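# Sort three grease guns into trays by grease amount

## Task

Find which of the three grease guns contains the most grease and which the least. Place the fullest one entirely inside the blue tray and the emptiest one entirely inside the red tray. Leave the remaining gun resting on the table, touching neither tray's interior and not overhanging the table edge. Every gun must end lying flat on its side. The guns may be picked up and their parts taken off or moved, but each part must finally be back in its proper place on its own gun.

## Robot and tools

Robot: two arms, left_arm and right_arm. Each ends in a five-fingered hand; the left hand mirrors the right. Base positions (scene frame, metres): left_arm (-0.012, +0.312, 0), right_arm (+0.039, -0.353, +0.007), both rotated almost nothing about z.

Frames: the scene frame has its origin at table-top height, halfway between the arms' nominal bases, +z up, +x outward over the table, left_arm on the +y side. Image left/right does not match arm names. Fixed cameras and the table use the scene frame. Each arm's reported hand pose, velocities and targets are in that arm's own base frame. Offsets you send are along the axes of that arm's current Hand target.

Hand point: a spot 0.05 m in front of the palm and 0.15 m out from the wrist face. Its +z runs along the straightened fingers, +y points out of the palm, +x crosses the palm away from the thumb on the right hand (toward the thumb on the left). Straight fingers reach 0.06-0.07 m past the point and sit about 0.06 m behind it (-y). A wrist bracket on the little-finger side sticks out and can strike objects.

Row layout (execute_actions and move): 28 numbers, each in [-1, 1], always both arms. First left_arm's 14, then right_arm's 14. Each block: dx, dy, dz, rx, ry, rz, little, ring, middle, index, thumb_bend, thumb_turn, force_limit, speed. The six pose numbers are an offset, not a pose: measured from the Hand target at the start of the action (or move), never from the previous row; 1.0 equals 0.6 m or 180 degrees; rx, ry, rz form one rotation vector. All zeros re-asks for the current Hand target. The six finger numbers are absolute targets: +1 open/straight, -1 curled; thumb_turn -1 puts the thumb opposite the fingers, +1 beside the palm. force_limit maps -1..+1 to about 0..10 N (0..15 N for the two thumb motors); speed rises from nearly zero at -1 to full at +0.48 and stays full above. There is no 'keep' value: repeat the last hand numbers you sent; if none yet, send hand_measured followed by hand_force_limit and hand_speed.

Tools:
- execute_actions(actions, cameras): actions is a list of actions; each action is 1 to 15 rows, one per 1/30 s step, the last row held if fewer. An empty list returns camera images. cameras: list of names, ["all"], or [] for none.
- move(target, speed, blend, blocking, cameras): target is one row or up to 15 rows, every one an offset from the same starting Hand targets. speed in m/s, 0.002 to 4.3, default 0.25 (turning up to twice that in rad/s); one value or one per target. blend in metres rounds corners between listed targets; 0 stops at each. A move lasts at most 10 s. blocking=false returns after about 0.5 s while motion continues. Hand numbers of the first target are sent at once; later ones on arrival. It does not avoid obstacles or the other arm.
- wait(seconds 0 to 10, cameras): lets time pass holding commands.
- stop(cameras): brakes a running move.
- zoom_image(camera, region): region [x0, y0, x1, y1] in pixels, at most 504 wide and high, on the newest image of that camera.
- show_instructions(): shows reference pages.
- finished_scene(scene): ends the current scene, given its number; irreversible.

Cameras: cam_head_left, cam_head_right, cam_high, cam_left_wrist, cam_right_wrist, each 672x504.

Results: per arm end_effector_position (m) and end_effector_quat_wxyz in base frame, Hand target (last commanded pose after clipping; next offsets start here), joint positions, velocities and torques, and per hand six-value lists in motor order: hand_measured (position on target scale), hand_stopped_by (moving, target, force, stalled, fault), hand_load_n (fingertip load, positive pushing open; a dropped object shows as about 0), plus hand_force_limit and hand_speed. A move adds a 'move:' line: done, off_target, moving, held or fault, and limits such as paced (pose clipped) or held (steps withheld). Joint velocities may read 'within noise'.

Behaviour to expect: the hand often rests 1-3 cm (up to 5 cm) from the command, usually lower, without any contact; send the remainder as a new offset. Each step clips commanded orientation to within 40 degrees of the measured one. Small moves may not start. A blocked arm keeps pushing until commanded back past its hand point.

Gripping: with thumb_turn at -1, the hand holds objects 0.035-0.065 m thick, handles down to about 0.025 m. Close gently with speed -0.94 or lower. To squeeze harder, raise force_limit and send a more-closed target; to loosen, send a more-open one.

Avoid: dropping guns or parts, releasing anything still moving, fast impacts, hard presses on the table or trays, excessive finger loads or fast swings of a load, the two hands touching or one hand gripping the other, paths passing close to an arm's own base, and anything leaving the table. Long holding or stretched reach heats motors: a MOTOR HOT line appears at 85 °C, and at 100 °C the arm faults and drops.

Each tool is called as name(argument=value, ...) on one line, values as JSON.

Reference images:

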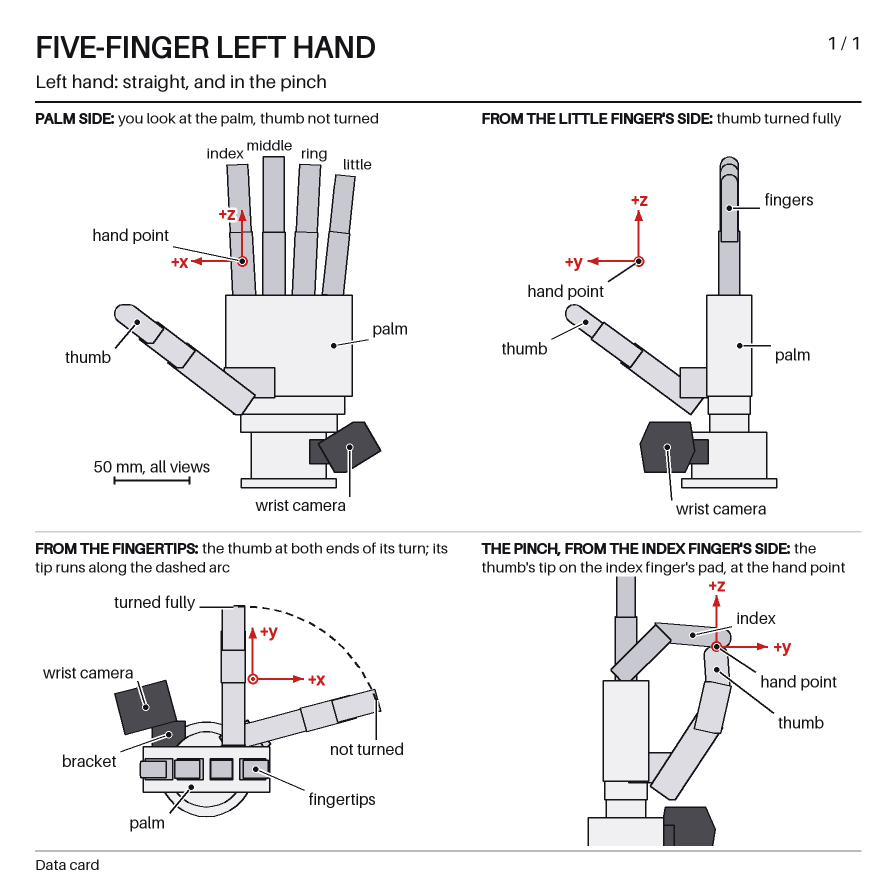

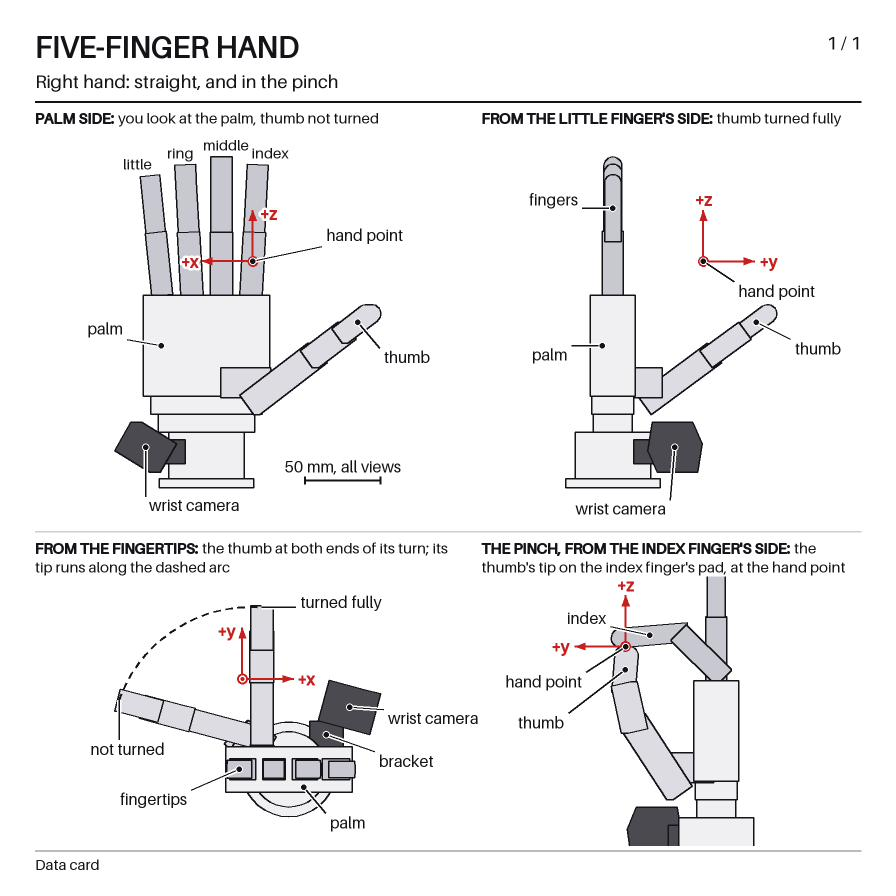

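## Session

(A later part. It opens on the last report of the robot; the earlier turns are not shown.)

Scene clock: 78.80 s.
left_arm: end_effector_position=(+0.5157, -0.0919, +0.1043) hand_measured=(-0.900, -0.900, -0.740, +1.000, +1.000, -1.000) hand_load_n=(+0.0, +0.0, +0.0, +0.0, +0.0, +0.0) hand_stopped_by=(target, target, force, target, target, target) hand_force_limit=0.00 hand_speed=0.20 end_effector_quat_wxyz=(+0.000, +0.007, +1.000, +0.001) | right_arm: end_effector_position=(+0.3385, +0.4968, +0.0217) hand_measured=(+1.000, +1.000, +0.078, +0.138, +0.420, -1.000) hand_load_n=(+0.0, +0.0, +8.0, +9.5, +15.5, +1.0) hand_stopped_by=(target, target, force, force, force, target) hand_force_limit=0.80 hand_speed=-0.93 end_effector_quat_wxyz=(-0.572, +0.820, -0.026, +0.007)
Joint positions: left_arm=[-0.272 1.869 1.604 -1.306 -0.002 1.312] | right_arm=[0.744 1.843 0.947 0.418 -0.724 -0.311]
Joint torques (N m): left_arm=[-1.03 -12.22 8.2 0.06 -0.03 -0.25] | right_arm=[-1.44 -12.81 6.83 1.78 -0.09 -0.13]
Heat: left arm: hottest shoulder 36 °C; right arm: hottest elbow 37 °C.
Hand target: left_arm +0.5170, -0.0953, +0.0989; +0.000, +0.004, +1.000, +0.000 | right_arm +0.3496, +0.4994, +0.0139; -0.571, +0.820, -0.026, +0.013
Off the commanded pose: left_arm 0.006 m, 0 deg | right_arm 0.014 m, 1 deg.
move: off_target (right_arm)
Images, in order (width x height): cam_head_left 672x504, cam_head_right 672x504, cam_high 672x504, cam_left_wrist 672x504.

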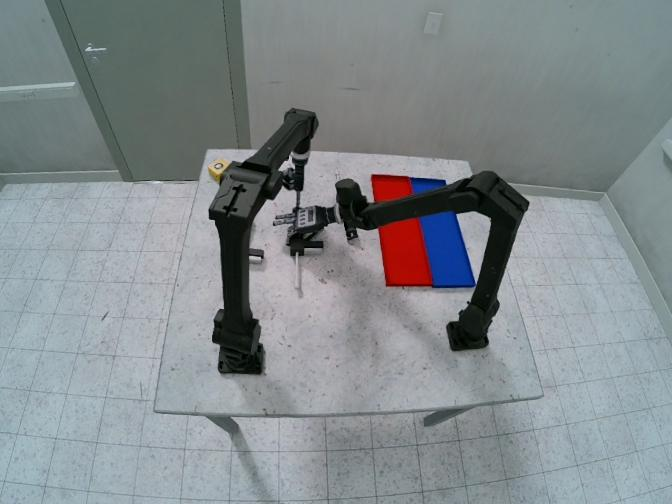

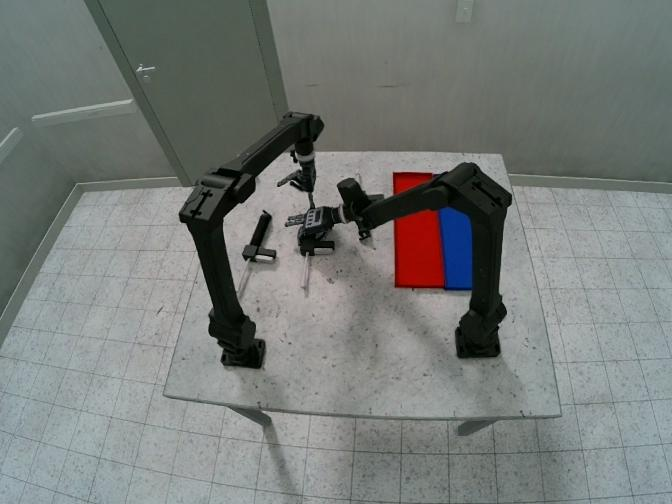

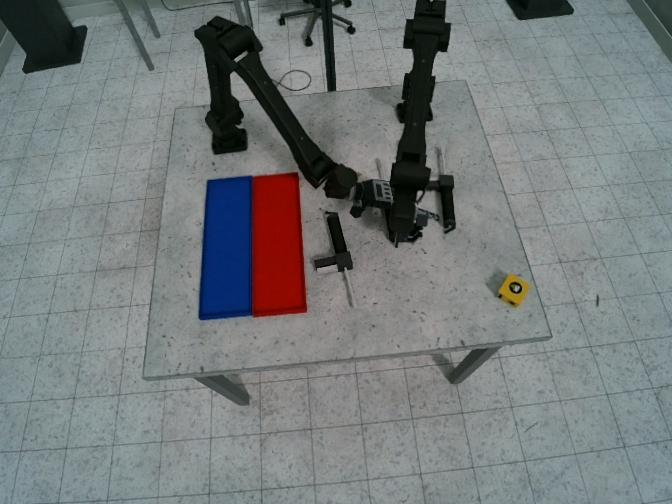

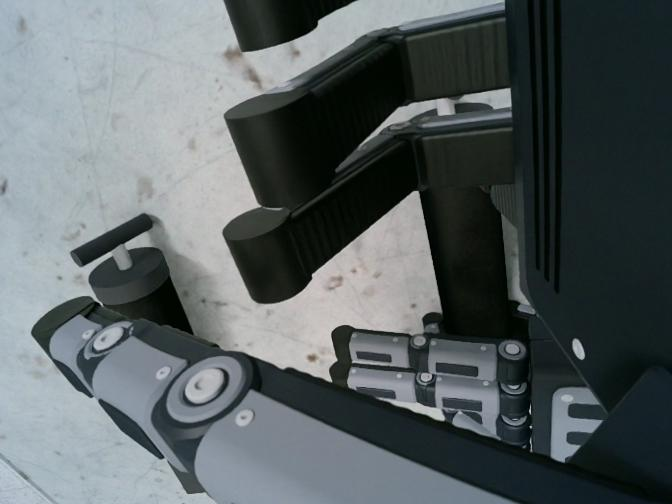

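move(target=[0, 0, 0.012, 0, 0, 0, -0.9, -0.9, -0.9, 1, 1, -1, 0, 0.2, 0, 0, 0, 0, 0, 0, 1, 1, -0.5, -0.5, -0.4, -1, 0.8, -0.93], speed=0.05, cameras=["cam_high"])

zoom_image(camera="cam_high", region=[370, 190, 430, 250])

Scene clock: 79.60 s.
left_arm: end_effector_position=(+0.5181, -0.0926, +0.1030) hand_measured=(-0.900, -0.900, -0.740, +1.000, +1.000, -1.000) hand_load_n=(+0.0, +0.0, +0.0, +0.0, +0.0, +0.0) hand_stopped_by=(target, target, force, target, target, target) hand_force_limit=0.00 hand_speed=0.20 end_effector_quat_wxyz=(+0.005, +0.006, +1.000, +0.000) | right_arm: end_effector_position=(+0.3385, +0.4968, +0.0217) hand_measured=(+1.000, +1.000, +0.078, +0.138, +0.420, -1.000) hand_load_n=(+0.0, +0.0, +8.0, +9.5, +16.0, +1.5) hand_stopped_by=(target, target, force, force, force, target) hand_force_limit=0.80 hand_speed=-0.93 end_effector_quat_wxyz=(-0.572, +0.820, -0.026, +0.007)
Joint positions: left_arm=[-0.272 1.87 1.603 -1.295 -0.002 1.311] | right_arm=[0.744 1.843 0.947 0.418 -0.724 -0.311]
Joint torques (N m): left_arm=[-1.08 -12.51 7.2 0.4 0 -0.19] | right_arm=[-1.44 -12.86 6.83 1.77 -0.09 -0.13]
Heat: left arm: hottest shoulder 36 °C; right arm: hottest elbow 37 °C.
Hand target: left_arm +0.5170, -0.0953, +0.0917; +0.000, +0.004, +1.000, +0.000 | right_arm +0.3496, +0.4994, +0.0139; -0.571, +0.820, -0.026, +0.013
Off the commanded pose: left_arm 0.012 m, 1 deg | right_arm 0.014 m, 1 deg.
move: off_target (left_arm, right_arm)
Images, in order (width x height): cam_high 672x504.

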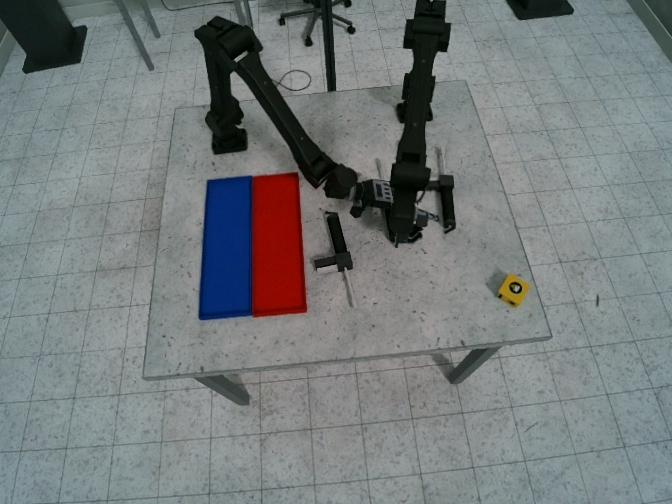

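Scaled by 8.400.

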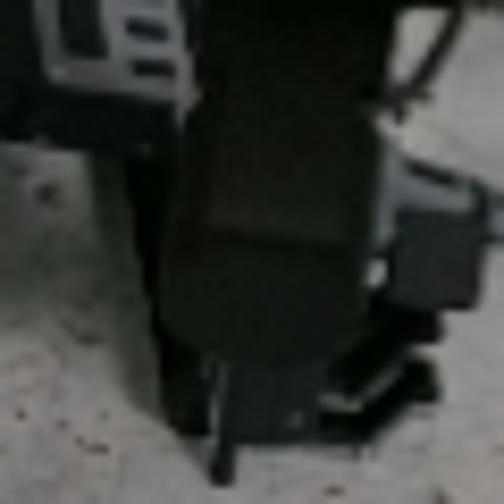

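move(target=[[0, 0, -0.03, 0, 0, 0, -0.9, -0.9, -0.9, 1, 1, -1, 0, 0.2, 0, 0, 0, 0, 0, 0, 1, 1, -0.5, -0.5, -0.4, -1, 0.8, -0.93],[-0.02, 0, -0.03, 0, 0, 0, -0.9, -0.9, -0.9, 1, 1, -1, 0, 0.2, 0, 0, 0, 0, 0, 0, 1, 1, -0.5, -0.5, -0.4, -1, 0.8, -0.93],[-0.02, 0, 0.0, 0, 0, 0, -0.9, -0.9, -0.9, 1, 1, -1, 0, 0.2, 0, 0, 0, 0, 0, 0, 1, 1, -0.5, -0.5, -0.4, -1, 0.8, -0.93]], speed=0.06, cameras=["cam_high"])

zoom_image(camera="cam_high", region=[370, 190, 430, 250])

Scene clock: 84.23 s.
left_arm: end_effector_position=(+0.5144, -0.0916, +0.1032) hand_measured=(-0.900, -0.900, -0.740, +1.000, +1.000, -1.000) hand_load_n=(+0.0, +0.0, +0.0, -1.0, +0.0, +0.0) hand_stopped_by=(target, target, force, target, target, target) hand_force_limit=0.00 hand_speed=0.20 end_effector_quat_wxyz=(-0.010, +0.006, +1.000, +0.004) | right_arm: end_effector_position=(+0.3385, +0.4968, +0.0217) hand_measured=(+1.000, +1.000, +0.078, +0.138, +0.420, -1.000) hand_load_n=(+0.0, +0.0, +8.0, +9.0, +16.0, +1.0) hand_stopped_by=(target, target, force, force, force, target) hand_force_limit=0.80 hand_speed=-0.93 end_effector_quat_wxyz=(-0.572, +0.820, -0.026, +0.007)
Joint positions: left_arm=[-0.272 1.881 1.616 -1.326 -0.002 1.311] | right_arm=[0.744 1.843 0.947 0.418 -0.724 -0.311]
Joint torques (N m): left_arm=[-0.62 -11.22 9.83 0.99 -0.04 -0.11] | right_arm=[-1.38 -12.75 6.83 1.78 -0.09 -0.13]
Heat: left arm: hottest shoulder 36 °C; right arm: hottest elbow 37 °C.
Hand target: left_arm +0.5289, -0.0953, +0.0917; +0.000, +0.004, +1.000, +0.000 | right_arm +0.3497, +0.4994, +0.0139; -0.571, +0.820, -0.026, +0.013
Off the commanded pose: left_arm 0.019 m, 1 deg | right_arm 0.014 m, 1 deg.
move: off_target (left_arm, right_arm)
Images, in order (width x height): cam_high 672x504.

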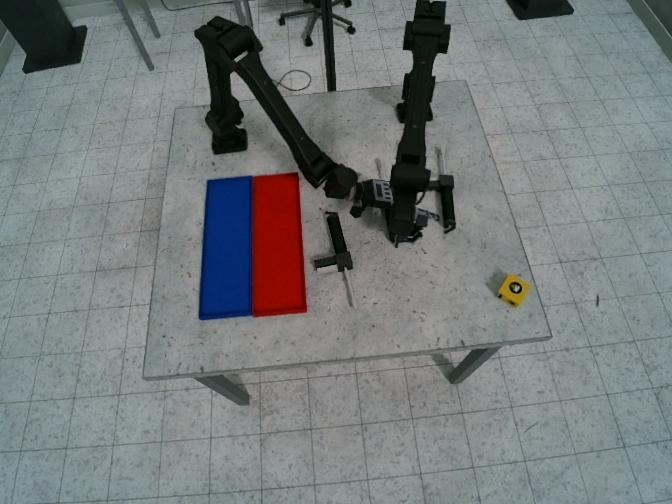

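Scaled by 8.400.

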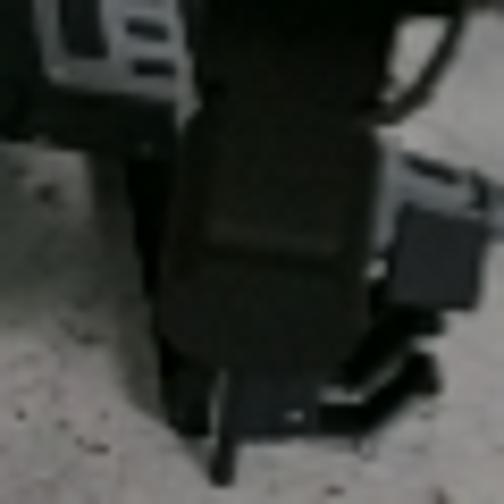

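execute_actions(actions=[])

zoom_image(camera="cam_head_left", region=[280, 180, 320, 220])

zoom_image(camera="cam_head_right", region=[290, 180, 330, 220])

zoom_image(camera="cam_left_wrist", region=[370, 60, 550, 240])

Scene clock: 84.80 s.
left_arm: end_effector_position=(+0.5144, -0.0916, +0.1032) hand_measured=(-0.900, -0.900, -0.740, +1.000, +1.000, -1.000) hand_load_n=(+0.0, +0.0, +0.0, -1.0, +0.0, +0.0) hand_stopped_by=(target, target, force, target, target, target) hand_force_limit=0.00 hand_speed=0.20 end_effector_quat_wxyz=(-0.010, +0.006, +1.000, +0.004) | right_arm: end_effector_position=(+0.3385, +0.4968, +0.0217) hand_measured=(+1.000, +1.000, +0.078, +0.138, +0.420, -1.000) hand_load_n=(+0.0, +0.0, +8.0, +9.5, +16.0, +1.0) hand_stopped_by=(target, target, force, force, force, target) hand_force_limit=0.80 hand_speed=-0.93 end_effector_quat_wxyz=(-0.572, +0.820, -0.026, +0.007)
Joint positions: left_arm=[-0.272 1.881 1.616 -1.326 -0.002 1.311] | right_arm=[0.744 1.843 0.947 0.418 -0.724 -0.311]
Joint velocities: within noise
Joint torques (N m): left_arm=[-0.73 -11.16 9.87 1.03 0 -0.14] | right_arm=[-1.38 -12.75 6.8 1.78 -0.09 -0.13]
Motor temperatures (°C): left_arm=[29 36 35 29 28 30] | right_arm=[31 34 37 29 29 31]
Heat: left arm: hottest shoulder 36 °C; right arm: hottest elbow 37 °C.
Hand target: left_arm +0.5289, -0.0953, +0.0917; +0.000, +0.004, +1.000, +0.000 | right_arm +0.3497, +0.4994, +0.0139; -0.571, +0.820, -0.026, +0.013
Off the commanded pose: left_arm 0.019 m, 1 deg | right_arm 0.014 m, 1 deg.

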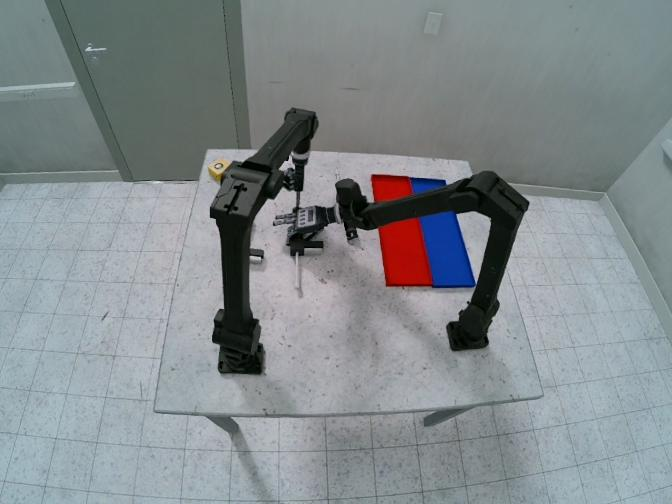

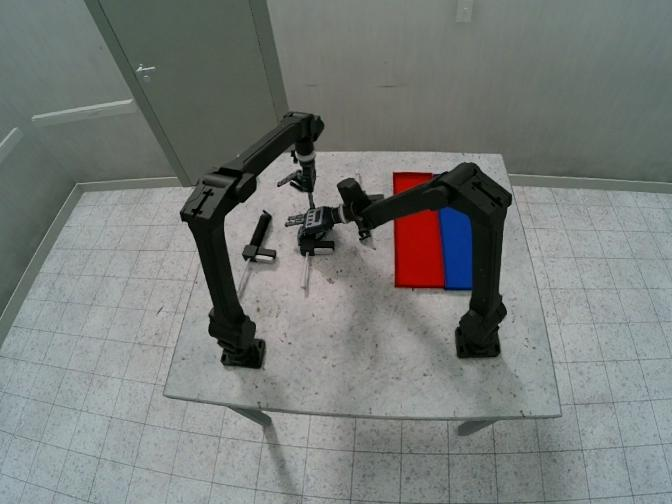

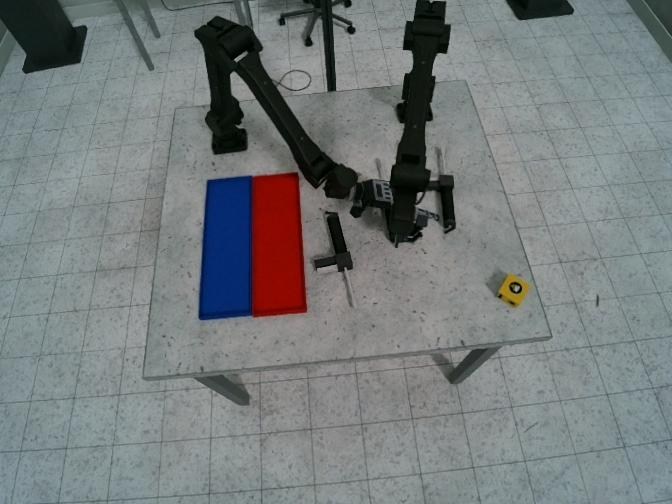

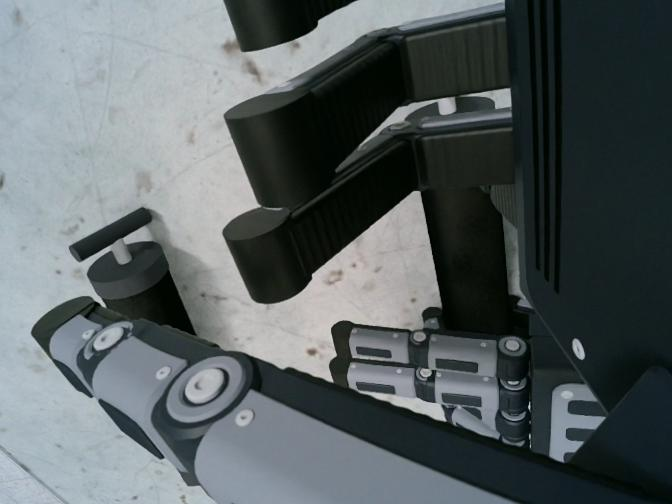

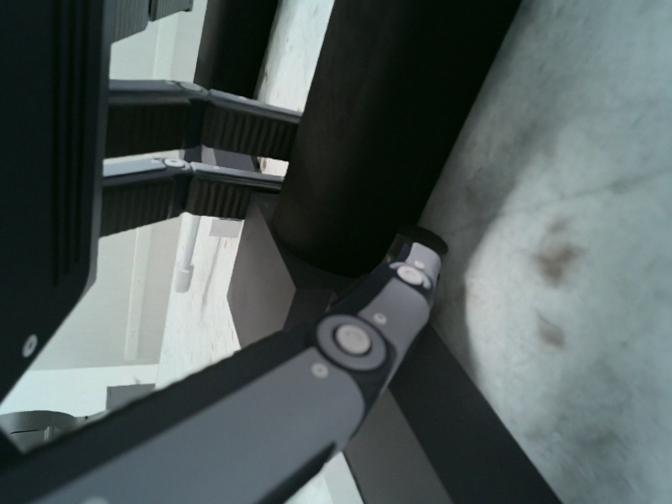

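Scaled by 12.600.

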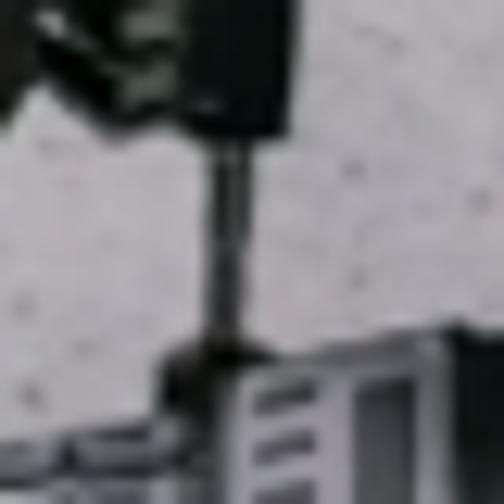

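Scaled by 12.600.

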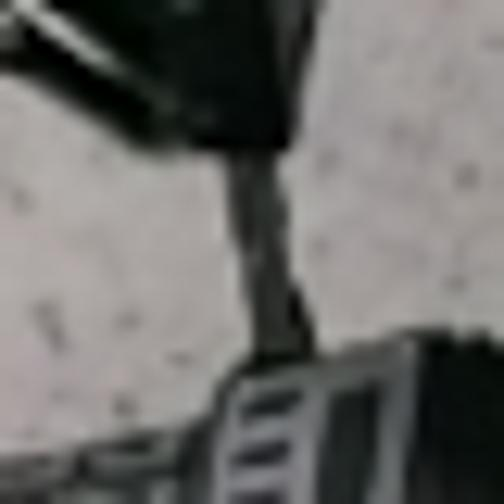

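Scaled by 2.800.

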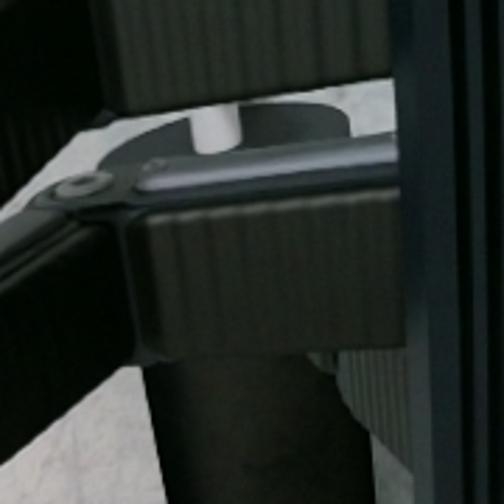

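move(target=[[0, 0, -0.04, 0, 0, 0, -0.9, -0.9, -0.9, 1, 1, -1, 0, 0.2, 0, 0, 0, 0, 0, 0, 1, 1, -0.5, -0.5, -0.4, -1, 0.8, -0.93],[-0.02, 0, -0.04, 0, 0, 0, -0.9, -0.9, -0.9, 1, 1, -1, 0, 0.2, 0, 0, 0, 0, 0, 0, 1, 1, -0.5, -0.5, -0.4, -1, 0.8, -0.93]], speed=0.06, cameras=["cam_left_wrist"])

zoom_image(camera="cam_left_wrist", region=[370, 60, 550, 240])

Scene clock: 86.87 s.
left_arm: end_effector_position=(+0.5253, -0.0946, +0.1048) hand_measured=(-0.900, -0.900, -0.740, +1.000, +1.000, -1.000) hand_load_n=(+0.0, +0.0, +0.0, +0.0, +0.0, +0.0) hand_stopped_by=(target, target, force, target, target, target) hand_force_limit=0.00 hand_speed=0.20 end_effector_quat_wxyz=(-0.014, +0.006, +1.000, +0.005) | right_arm: end_effector_position=(+0.3385, +0.4968, +0.0217) hand_measured=(+1.000, +1.000, +0.078, +0.138, +0.420, -1.000) hand_load_n=(+0.0, +0.0, +8.0, +9.0, +16.0, +1.0) hand_stopped_by=(target, target, force, force, force, target) hand_force_limit=0.80 hand_speed=-0.93 end_effector_quat_wxyz=(-0.572, +0.820, -0.026, +0.007)
Joint positions: left_arm=[-0.272 1.916 1.672 -1.356 -0.002 1.311] | right_arm=[0.744 1.843 0.947 0.418 -0.724 -0.311]
Joint torques (N m): left_arm=[-0.15 -12.98 12.74 -0.51 -0.04 -0.08] | right_arm=[-1.38 -12.75 6.83 1.78 -0.09 -0.13]
Heat: left arm: hottest shoulder 36 °C; right arm: hottest elbow 37 °C.
Hand target: left_arm +0.5410, -0.0954, +0.1158; +0.000, +0.004, +1.000, +0.000 | right_arm +0.3497, +0.4994, +0.0139; -0.571, +0.820, -0.026, +0.013
Off the commanded pose: left_arm 0.019 m, 2 deg | right_arm 0.014 m, 1 deg.
move: off_target (left_arm, right_arm)
Images, in order (width x height): cam_left_wrist 672x504.

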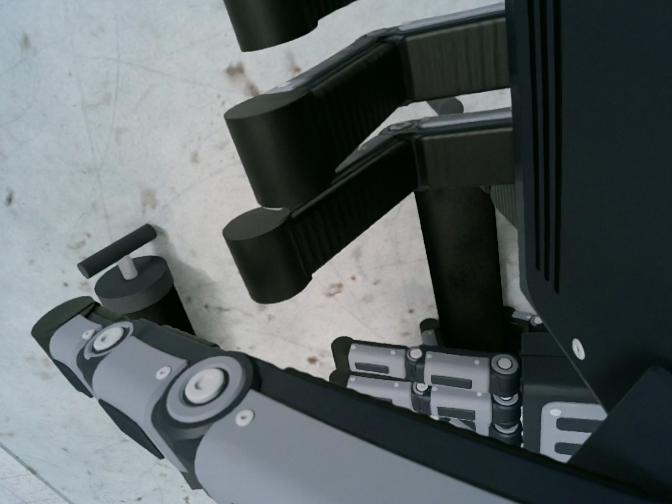

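Scaled by 2.800.

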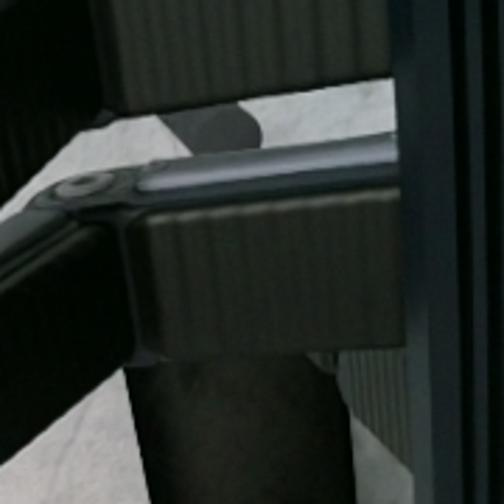

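move(target=[0, 0, 0, 0, 0, 0, -0.9, 1, -0.9, 1, 1, -1, 0, 0.2, 0, 0, 0, 0, 0, 0, 1, 1, -0.5, -0.5, -0.4, -1, 0.8, -0.93], speed=0.06, cameras=["cam_left_wrist"])

zoom_image(camera="cam_left_wrist", region=[370, 60, 550, 240])

Scene clock: 88.00 s.
left_arm: end_effector_position=(+0.5253, -0.0946, +0.1048) hand_measured=(-0.900, +1.000, -0.740, +1.000, +1.000, -1.000) hand_load_n=(+0.0, +0.0, +0.0, +0.0, +0.0, +0.0) hand_stopped_by=(target, target, force, target, target, target) hand_force_limit=0.00 hand_speed=0.20 end_effector_quat_wxyz=(-0.014, +0.006, +1.000, +0.005) | right_arm: end_effector_position=(+0.3385, +0.4968, +0.0217) hand_measured=(+1.000, +1.000, +0.078, +0.138, +0.420, -1.000) hand_load_n=(+0.0, +0.0, +8.0, +9.5, +16.0, +1.5) hand_stopped_by=(target, target, force, force, force, target) hand_force_limit=0.80 hand_speed=-0.93 end_effector_quat_wxyz=(-0.572, +0.820, -0.026, +0.007)
Joint positions: left_arm=[-0.272 1.916 1.672 -1.356 -0.002 1.311] | right_arm=[0.744 1.843 0.947 0.418 -0.724 -0.311]
Joint torques (N m): left_arm=[-0.03 -12.86 12.78 -0.64 0 -0.07] | right_arm=[-1.44 -12.75 6.82 1.77 -0.09 -0.13]
Heat: left arm: hottest shoulder 36 °C; right arm: hottest elbow 37 °C.
Hand target: left_arm +0.5410, -0.0954, +0.1157; +0.000, +0.004, +1.000, +0.000 | right_arm +0.3497, +0.4994, +0.0139; -0.571, +0.820, -0.026, +0.013
Off the commanded pose: left_arm 0.019 m, 2 deg | right_arm 0.014 m, 1 deg.
move: off_target (left_arm, right_arm)
Images, in order (width x height): cam_left_wrist 672x504.

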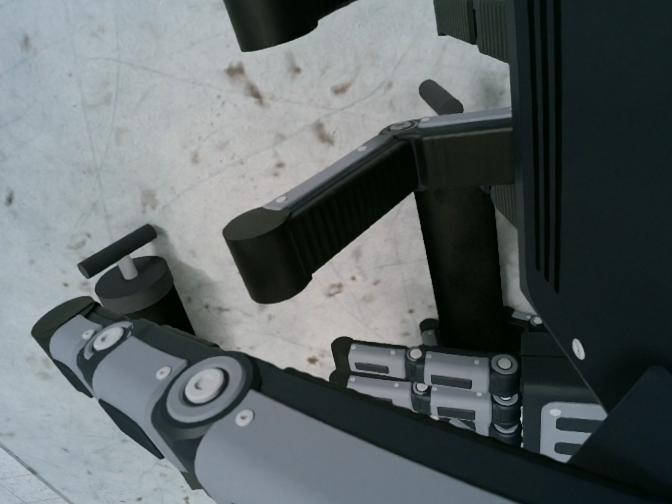

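Scaled by 2.800.

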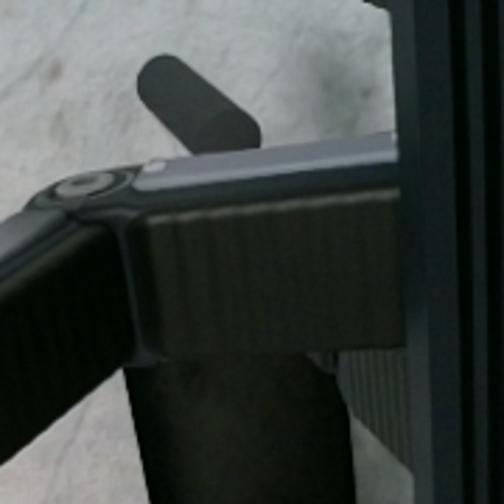

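move(target=[-0.033, 0, 0.02, 0, 0, 0, -0.9, 1, -0.9, 1, 1, -1, 0, 0.2, 0, 0, 0, 0, 0, 0, 1, 1, -0.5, -0.5, -0.4, -1, 0.8, -0.93], speed=0.05, cameras=["cam_left_wrist", "cam_high"])

zoom_image(camera="cam_high", region=[370, 200, 430, 260])

Scene clock: 89.53 s.
left_arm: end_effector_position=(+0.5432, -0.0996, +0.0936) hand_measured=(-0.900, +1.000, -0.740, +1.000, +1.000, -1.000) hand_load_n=(+0.0, +0.0, -0.5, +0.0, +0.0, +0.0) hand_stopped_by=(target, target, force, target, target, target) hand_force_limit=0.00 hand_speed=0.20 end_effector_quat_wxyz=(-0.016, +0.006, +1.000, +0.003) | right_arm: end_effector_position=(+0.3386, +0.4969, +0.0218) hand_measured=(+1.000, +1.000, +0.078, +0.138, +0.420, -1.000) hand_load_n=(+0.0, +0.0, +8.5, +8.5, +15.5, +0.0) hand_stopped_by=(target, target, force, force, force, target) hand_force_limit=0.80 hand_speed=-0.93 end_effector_quat_wxyz=(-0.573, +0.819, -0.026, +0.007)
Joint positions: left_arm=[-0.271 1.974 1.732 -1.36 0.002 1.311] | right_arm=[0.744 1.843 0.947 0.418 -0.724 -0.311]
Joint torques (N m): left_arm=[0.32 -13.63 12.66 -0.53 -0.19 0.01] | right_arm=[-1.44 -12.81 6.79 1.77 -0.08 -0.13]
Heat: left arm: hottest shoulder 36 °C; right arm: hottest elbow 37 °C.
Hand target: left_arm +0.5607, -0.0955, +0.1036; +0.000, +0.004, +1.000, +0.001 | right_arm +0.3497, +0.4994, +0.0139; -0.571, +0.820, -0.026, +0.013
Off the commanded pose: left_arm 0.021 m, 2 deg | right_arm 0.014 m, 1 deg.
move: off_target (left_arm, right_arm)
Images, in order (width x height): cam_high 672x504, cam_left_wrist 672x504.

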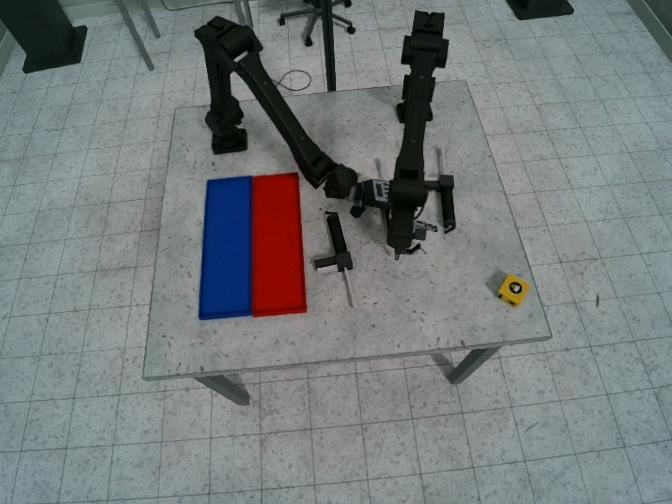

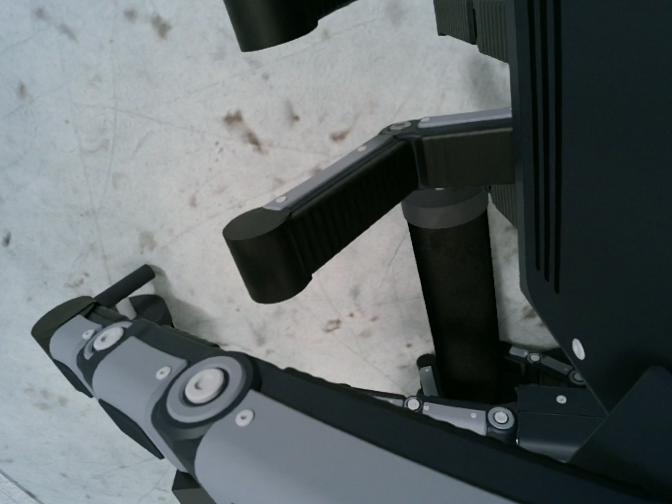

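Scaled by 8.400.

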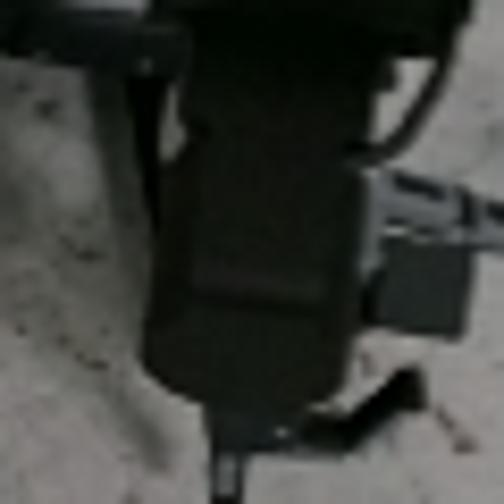

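move(target=[0, 0, 0, 0, 0, 0, -0.9, 1, 1, 1, 1, -1, 0, 0.2, 0, 0, 0, 0, 0, 0, 1, 1, -0.5, -0.5, -0.4, -1, 0.8, -0.93], speed=0.05, cameras=["cam_left_wrist"])

zoom_image(camera="cam_left_wrist", region=[370, 0, 620, 250])

Scene clock: 90.80 s.
left_arm: end_effector_position=(+0.5432, -0.0997, +0.0935) hand_measured=(-0.900, +1.000, +1.000, +1.000, +1.000, -1.000) hand_load_n=(+0.0, +0.0, +0.0, +0.5, +0.0, +0.0) hand_stopped_by=(target, target, target, target, target, target) hand_force_limit=0.00 hand_speed=0.20 end_effector_quat_wxyz=(-0.016, +0.006, +1.000, +0.003) | right_arm: end_effector_position=(+0.3386, +0.4969, +0.0218) hand_measured=(+1.000, +1.000, +0.078, +0.138, +0.420, -1.000) hand_load_n=(-0.5, +0.0, +8.5, +9.0, +16.0, +0.0) hand_stopped_by=(target, target, force, force, force, target) hand_force_limit=0.80 hand_speed=-0.93 end_effector_quat_wxyz=(-0.573, +0.819, -0.026, +0.007)
Joint positions: left_arm=[-0.271 1.974 1.732 -1.36 0.003 1.311] | right_arm=[0.744 1.843 0.947 0.418 -0.724 -0.311]
Joint torques (N m): left_arm=[0.5 -13.51 12.64 -0.54 -0.18 0] | right_arm=[-1.44 -12.81 6.79 1.78 -0.08 -0.13]
Heat: left arm: hottest shoulder 36 °C; right arm: hottest elbow 37 °C.
Hand target: left_arm +0.5607, -0.0955, +0.1036; +0.000, +0.004, +1.000, +0.000 | right_arm +0.3497, +0.4994, +0.0139; -0.571, +0.820, -0.026, +0.013
Off the commanded pose: left_arm 0.021 m, 2 deg | right_arm 0.014 m, 1 deg.
move: off_target (left_arm, right_arm)
Images, in order (width x height): cam_left_wrist 672x504.

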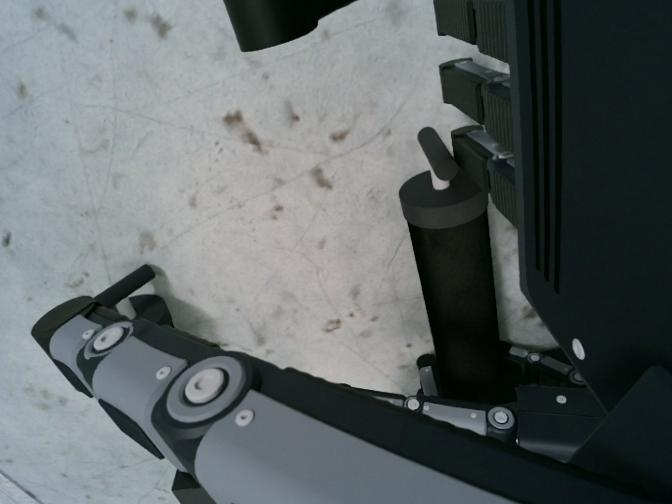

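Scaled by 2.016.

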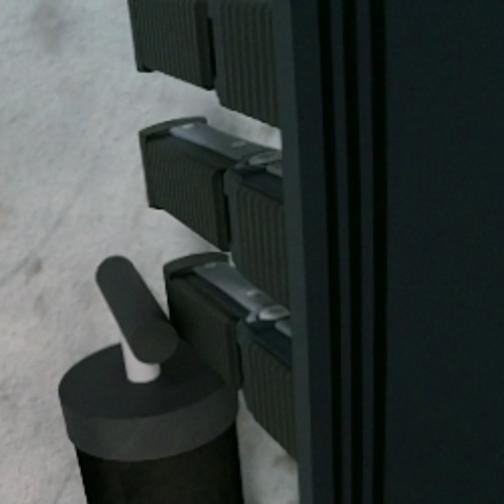

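move(target=[[0, 0, -0.077, 0, 0, 0, -0.9, 1, 1, 1, 1, -1, 0, 0.2, 0, 0, 0, 0, 0, 0, 1, 1, -0.5, -0.5, -0.4, -1, 0.8, -0.93],[0.15, -0.0858, -0.077, 0, 0, -0.5, 1, 1, 1, 1, 1, -1, 0, 0.2, 0, 0, 0, 0, 0, 0, 1, 1, -0.5, -0.5, -0.4, -1, 0.8, -0.93]], speed=0.2, cameras=["cam_left_wrist", "cam_high"])

Scene clock: 99.67 s.
left_arm: end_effector_position=(+0.4687, -0.1496, +0.1455) hand_measured=(+1.000, +1.000, +1.000, +1.000, +1.000, -1.000) hand_load_n=(+0.0, +0.0, +0.0, +0.0, +0.0, +0.0) hand_stopped_by=(target, target, target, target, target, target) hand_force_limit=0.00 hand_speed=0.20 end_effector_quat_wxyz=(+0.005, +0.699, -0.715, -0.008) | right_arm: end_effector_position=(+0.3386, +0.4969, +0.0218) hand_measured=(+1.000, +1.000, +0.078, +0.138, +0.420, -1.000) hand_load_n=(+0.0, +0.0, +8.0, +9.0, +16.0, +1.0) hand_stopped_by=(target, target, force, force, force, target) hand_force_limit=0.80 hand_speed=-0.93 end_effector_quat_wxyz=(-0.573, +0.819, -0.026, +0.007)
Joint positions: left_arm=[-0.222 1.797 1.608 -1.4 0.001 -0.198] | right_arm=[0.744 1.843 0.947 0.418 -0.724 -0.311]
Joint torques (N m): left_arm=[-0.03 -13.33 7.62 0.13 -0.05 -0.17] | right_arm=[-1.38 -12.81 6.8 1.78 -0.08 -0.13]
Heat: left arm: hottest shoulder 37 °C; right arm: hottest elbow 38 °C.
Hand target: left_arm +0.4704, -0.1464, +0.1499; +0.000, +0.704, -0.710, +0.000 | right_arm +0.3497, +0.4994, +0.0139; -0.571, +0.820, -0.026, +0.013
Off the commanded pose: left_arm 0.006 m, 1 deg | right_arm 0.014 m, 1 deg.
move: off_target (right_arm)
Images, in order (width x height): cam_high 672x504, cam_left_wrist 672x504.

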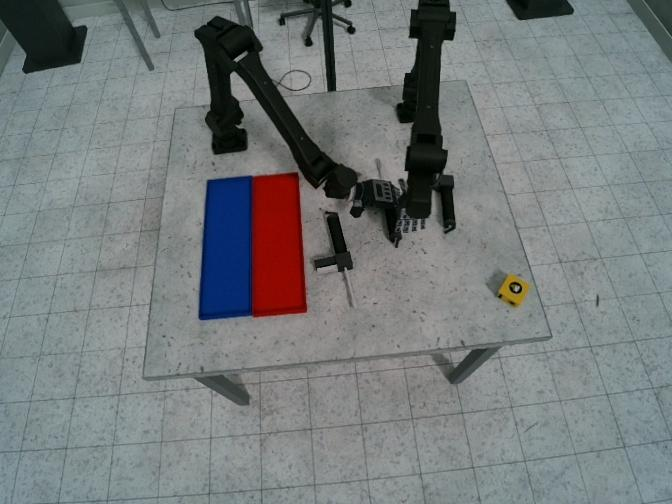

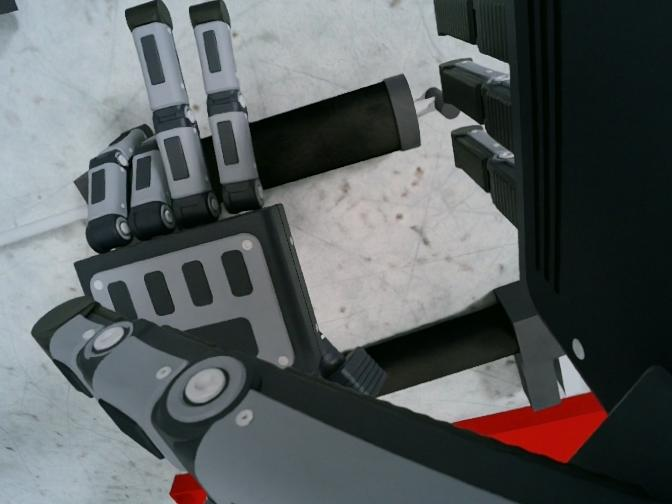

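move(target=[0, 0, 0.035, 0, 0, 0, 1, 1, 1, 1, 1, -1, 0, 0.2, 0, 0, 0, 0, 0, 0, 1, 1, -0.5, -0.5, -0.4, -1, 0.8, -0.93], speed=0.06, cameras=["cam_left_wrist", "cam_high"])

zoom_image(camera="cam_left_wrist", region=[370, 0, 570, 250])

zoom_image(camera="cam_high", region=[370, 190, 430, 250])

Scene clock: 100.90 s.
left_arm: end_effector_position=(+0.4684, -0.1495, +0.1299) hand_measured=(+1.000, +1.000, +1.000, +1.000, +1.000, -1.000) hand_load_n=(+0.0, +0.0, +0.0, +0.0, +0.0, +0.0) hand_stopped_by=(target, target, target, target, target, target) hand_force_limit=0.00 hand_speed=0.20 end_effector_quat_wxyz=(+0.002, +0.699, -0.715, -0.003) | right_arm: end_effector_position=(+0.3386, +0.4969, +0.0218) hand_measured=(+1.000, +1.000, +0.078, +0.138, +0.420, -1.000) hand_load_n=(+0.0, +0.0, +8.0, +9.0, +16.0, +1.5) hand_stopped_by=(target, target, force, force, force, target) hand_force_limit=0.80 hand_speed=-0.93 end_effector_quat_wxyz=(-0.573, +0.819, -0.026, +0.007)
Joint positions: left_arm=[-0.222 1.797 1.568 -1.349 0.001 -0.198] | right_arm=[0.744 1.843 0.947 0.418 -0.724 -0.311]
Joint torques (N m): left_arm=[-0.44 -12.75 7.6 0.02 -0.05 -0.18] | right_arm=[-1.44 -12.69 6.8 1.78 -0.07 -0.13]
Heat: left arm: hottest shoulder 37 °C; right arm: hottest elbow 38 °C.
Hand target: left_arm +0.4703, -0.1464, +0.1288; +0.000, +0.704, -0.710, +0.000 | right_arm +0.3497, +0.4994, +0.0139; -0.571, +0.820, -0.026, +0.013
Off the commanded pose: left_arm 0.004 m, 1 deg | right_arm 0.014 m, 1 deg.
move: off_target (right_arm)
Images, in order (width x height): cam_high 672x504, cam_left_wrist 672x504.

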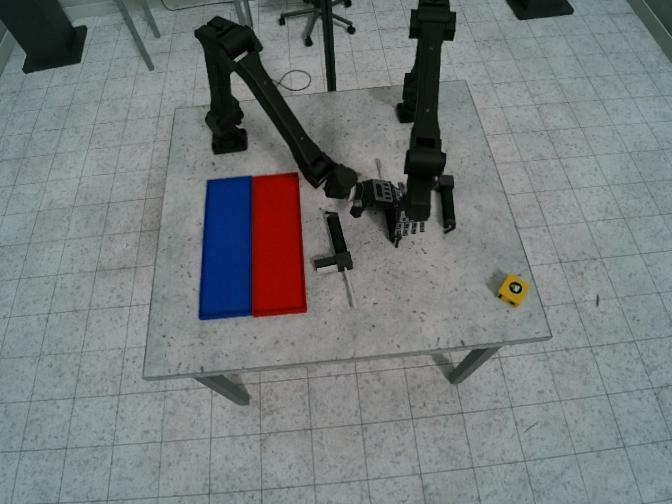

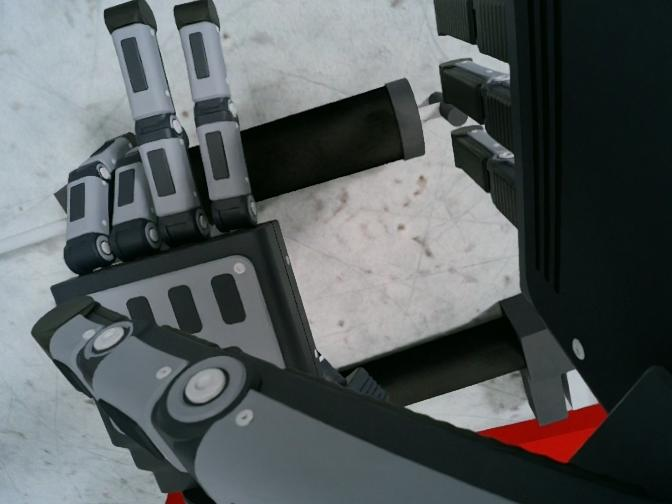

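Scaled by 2.016.

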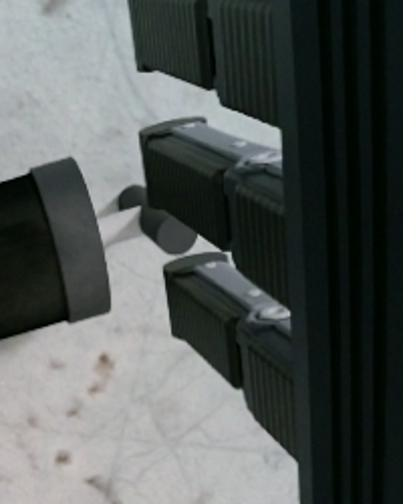

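Scaled by 8.400.

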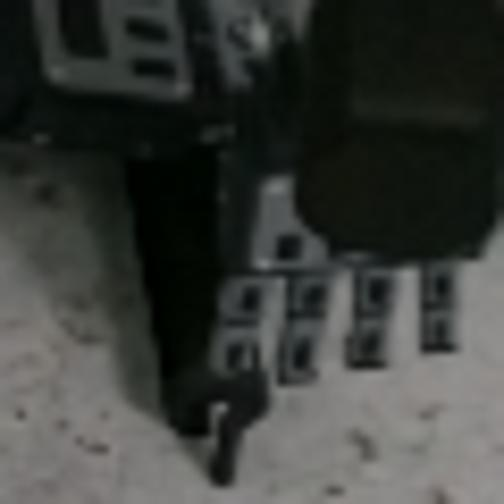

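move(target=[[0, -0.006, 0, 0, 0, 0, -0.9, -0.9, -0.9, 1, 1, -1, 0, 0.2, 0, 0, 0, 0, 0, 0, 1, 1, -0.5, -0.5, -0.4, -1, 0.8, -0.93],[0, -0.006, 0.038, 0, 0, 0, -0.9, -0.9, -0.9, 1, 1, -1, 0, 0.2, 0, 0, 0, 0, 0, 0, 1, 1, -0.5, -0.5, -0.4, -1, 0.8, -0.93]], speed=0.06, cameras=["cam_left_wrist", "cam_high"])

zoom_image(camera="cam_high", region=[370, 190, 430, 250])

Scene clock: 103.43 s.
left_arm: end_effector_position=(+0.4717, -0.1498, +0.1117) hand_measured=(-0.900, -0.900, -0.900, +1.000, +1.000, -1.000) hand_load_n=(+0.0, +0.0, +0.0, +0.0, +0.0, +0.0) hand_stopped_by=(target, target, target, target, target, target) hand_force_limit=0.00 hand_speed=0.20 end_effector_quat_wxyz=(+0.000, +0.699, -0.715, +0.001) | right_arm: end_effector_position=(+0.3386, +0.4969, +0.0218) hand_measured=(+1.000, +1.000, +0.078, +0.138, +0.420, -1.000) hand_load_n=(+0.0, +0.0, +8.0, +9.5, +16.0, +1.0) hand_stopped_by=(target, target, force, force, force, target) hand_force_limit=0.80 hand_speed=-0.93 end_effector_quat_wxyz=(-0.573, +0.819, -0.026, +0.007)
Joint positions: left_arm=[-0.221 1.81 1.539 -1.297 0.001 -0.198] | right_arm=[0.744 1.843 0.947 0.418 -0.724 -0.311]
Joint torques (N m): left_arm=[-0.09 -11.99 7.71 0.16 -0.06 -0.16] | right_arm=[-1.44 -12.81 6.8 1.78 -0.07 -0.14]
Heat: left arm: hottest shoulder 37 °C; right arm: hottest elbow 38 °C.
Hand target: left_arm +0.4740, -0.1463, +0.1060; +0.000, +0.705, -0.710, +0.000 | right_arm +0.3497, +0.4994, +0.0139; -0.571, +0.820, -0.026, +0.013
Off the commanded pose: left_arm 0.007 m, 1 deg | right_arm 0.014 m, 1 deg.
move: off_target (right_arm)
Images, in order (width x height): cam_high 672x504, cam_left_wrist 672x504.

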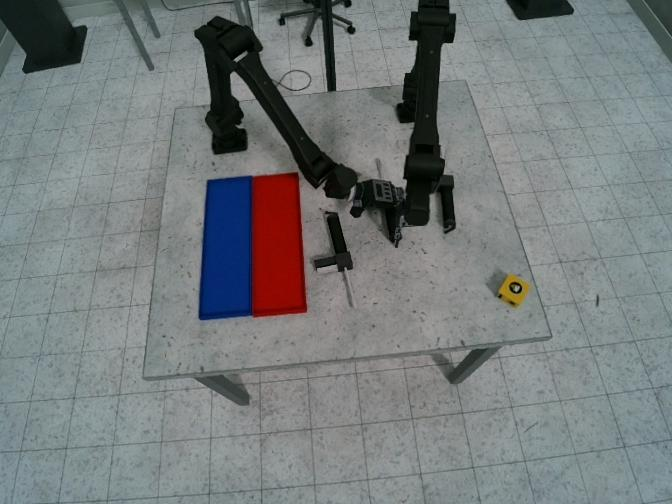

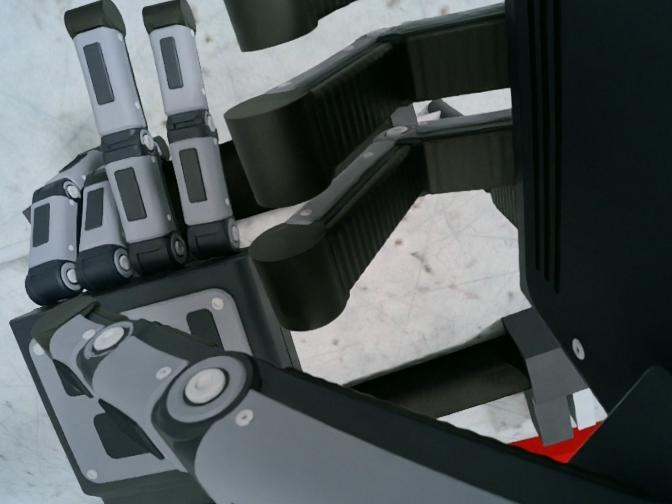

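Scaled by 8.400.

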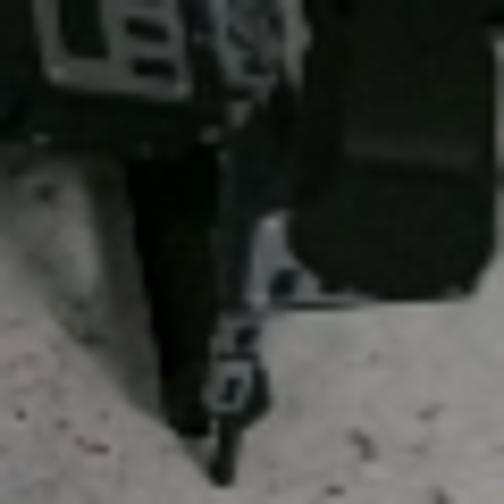

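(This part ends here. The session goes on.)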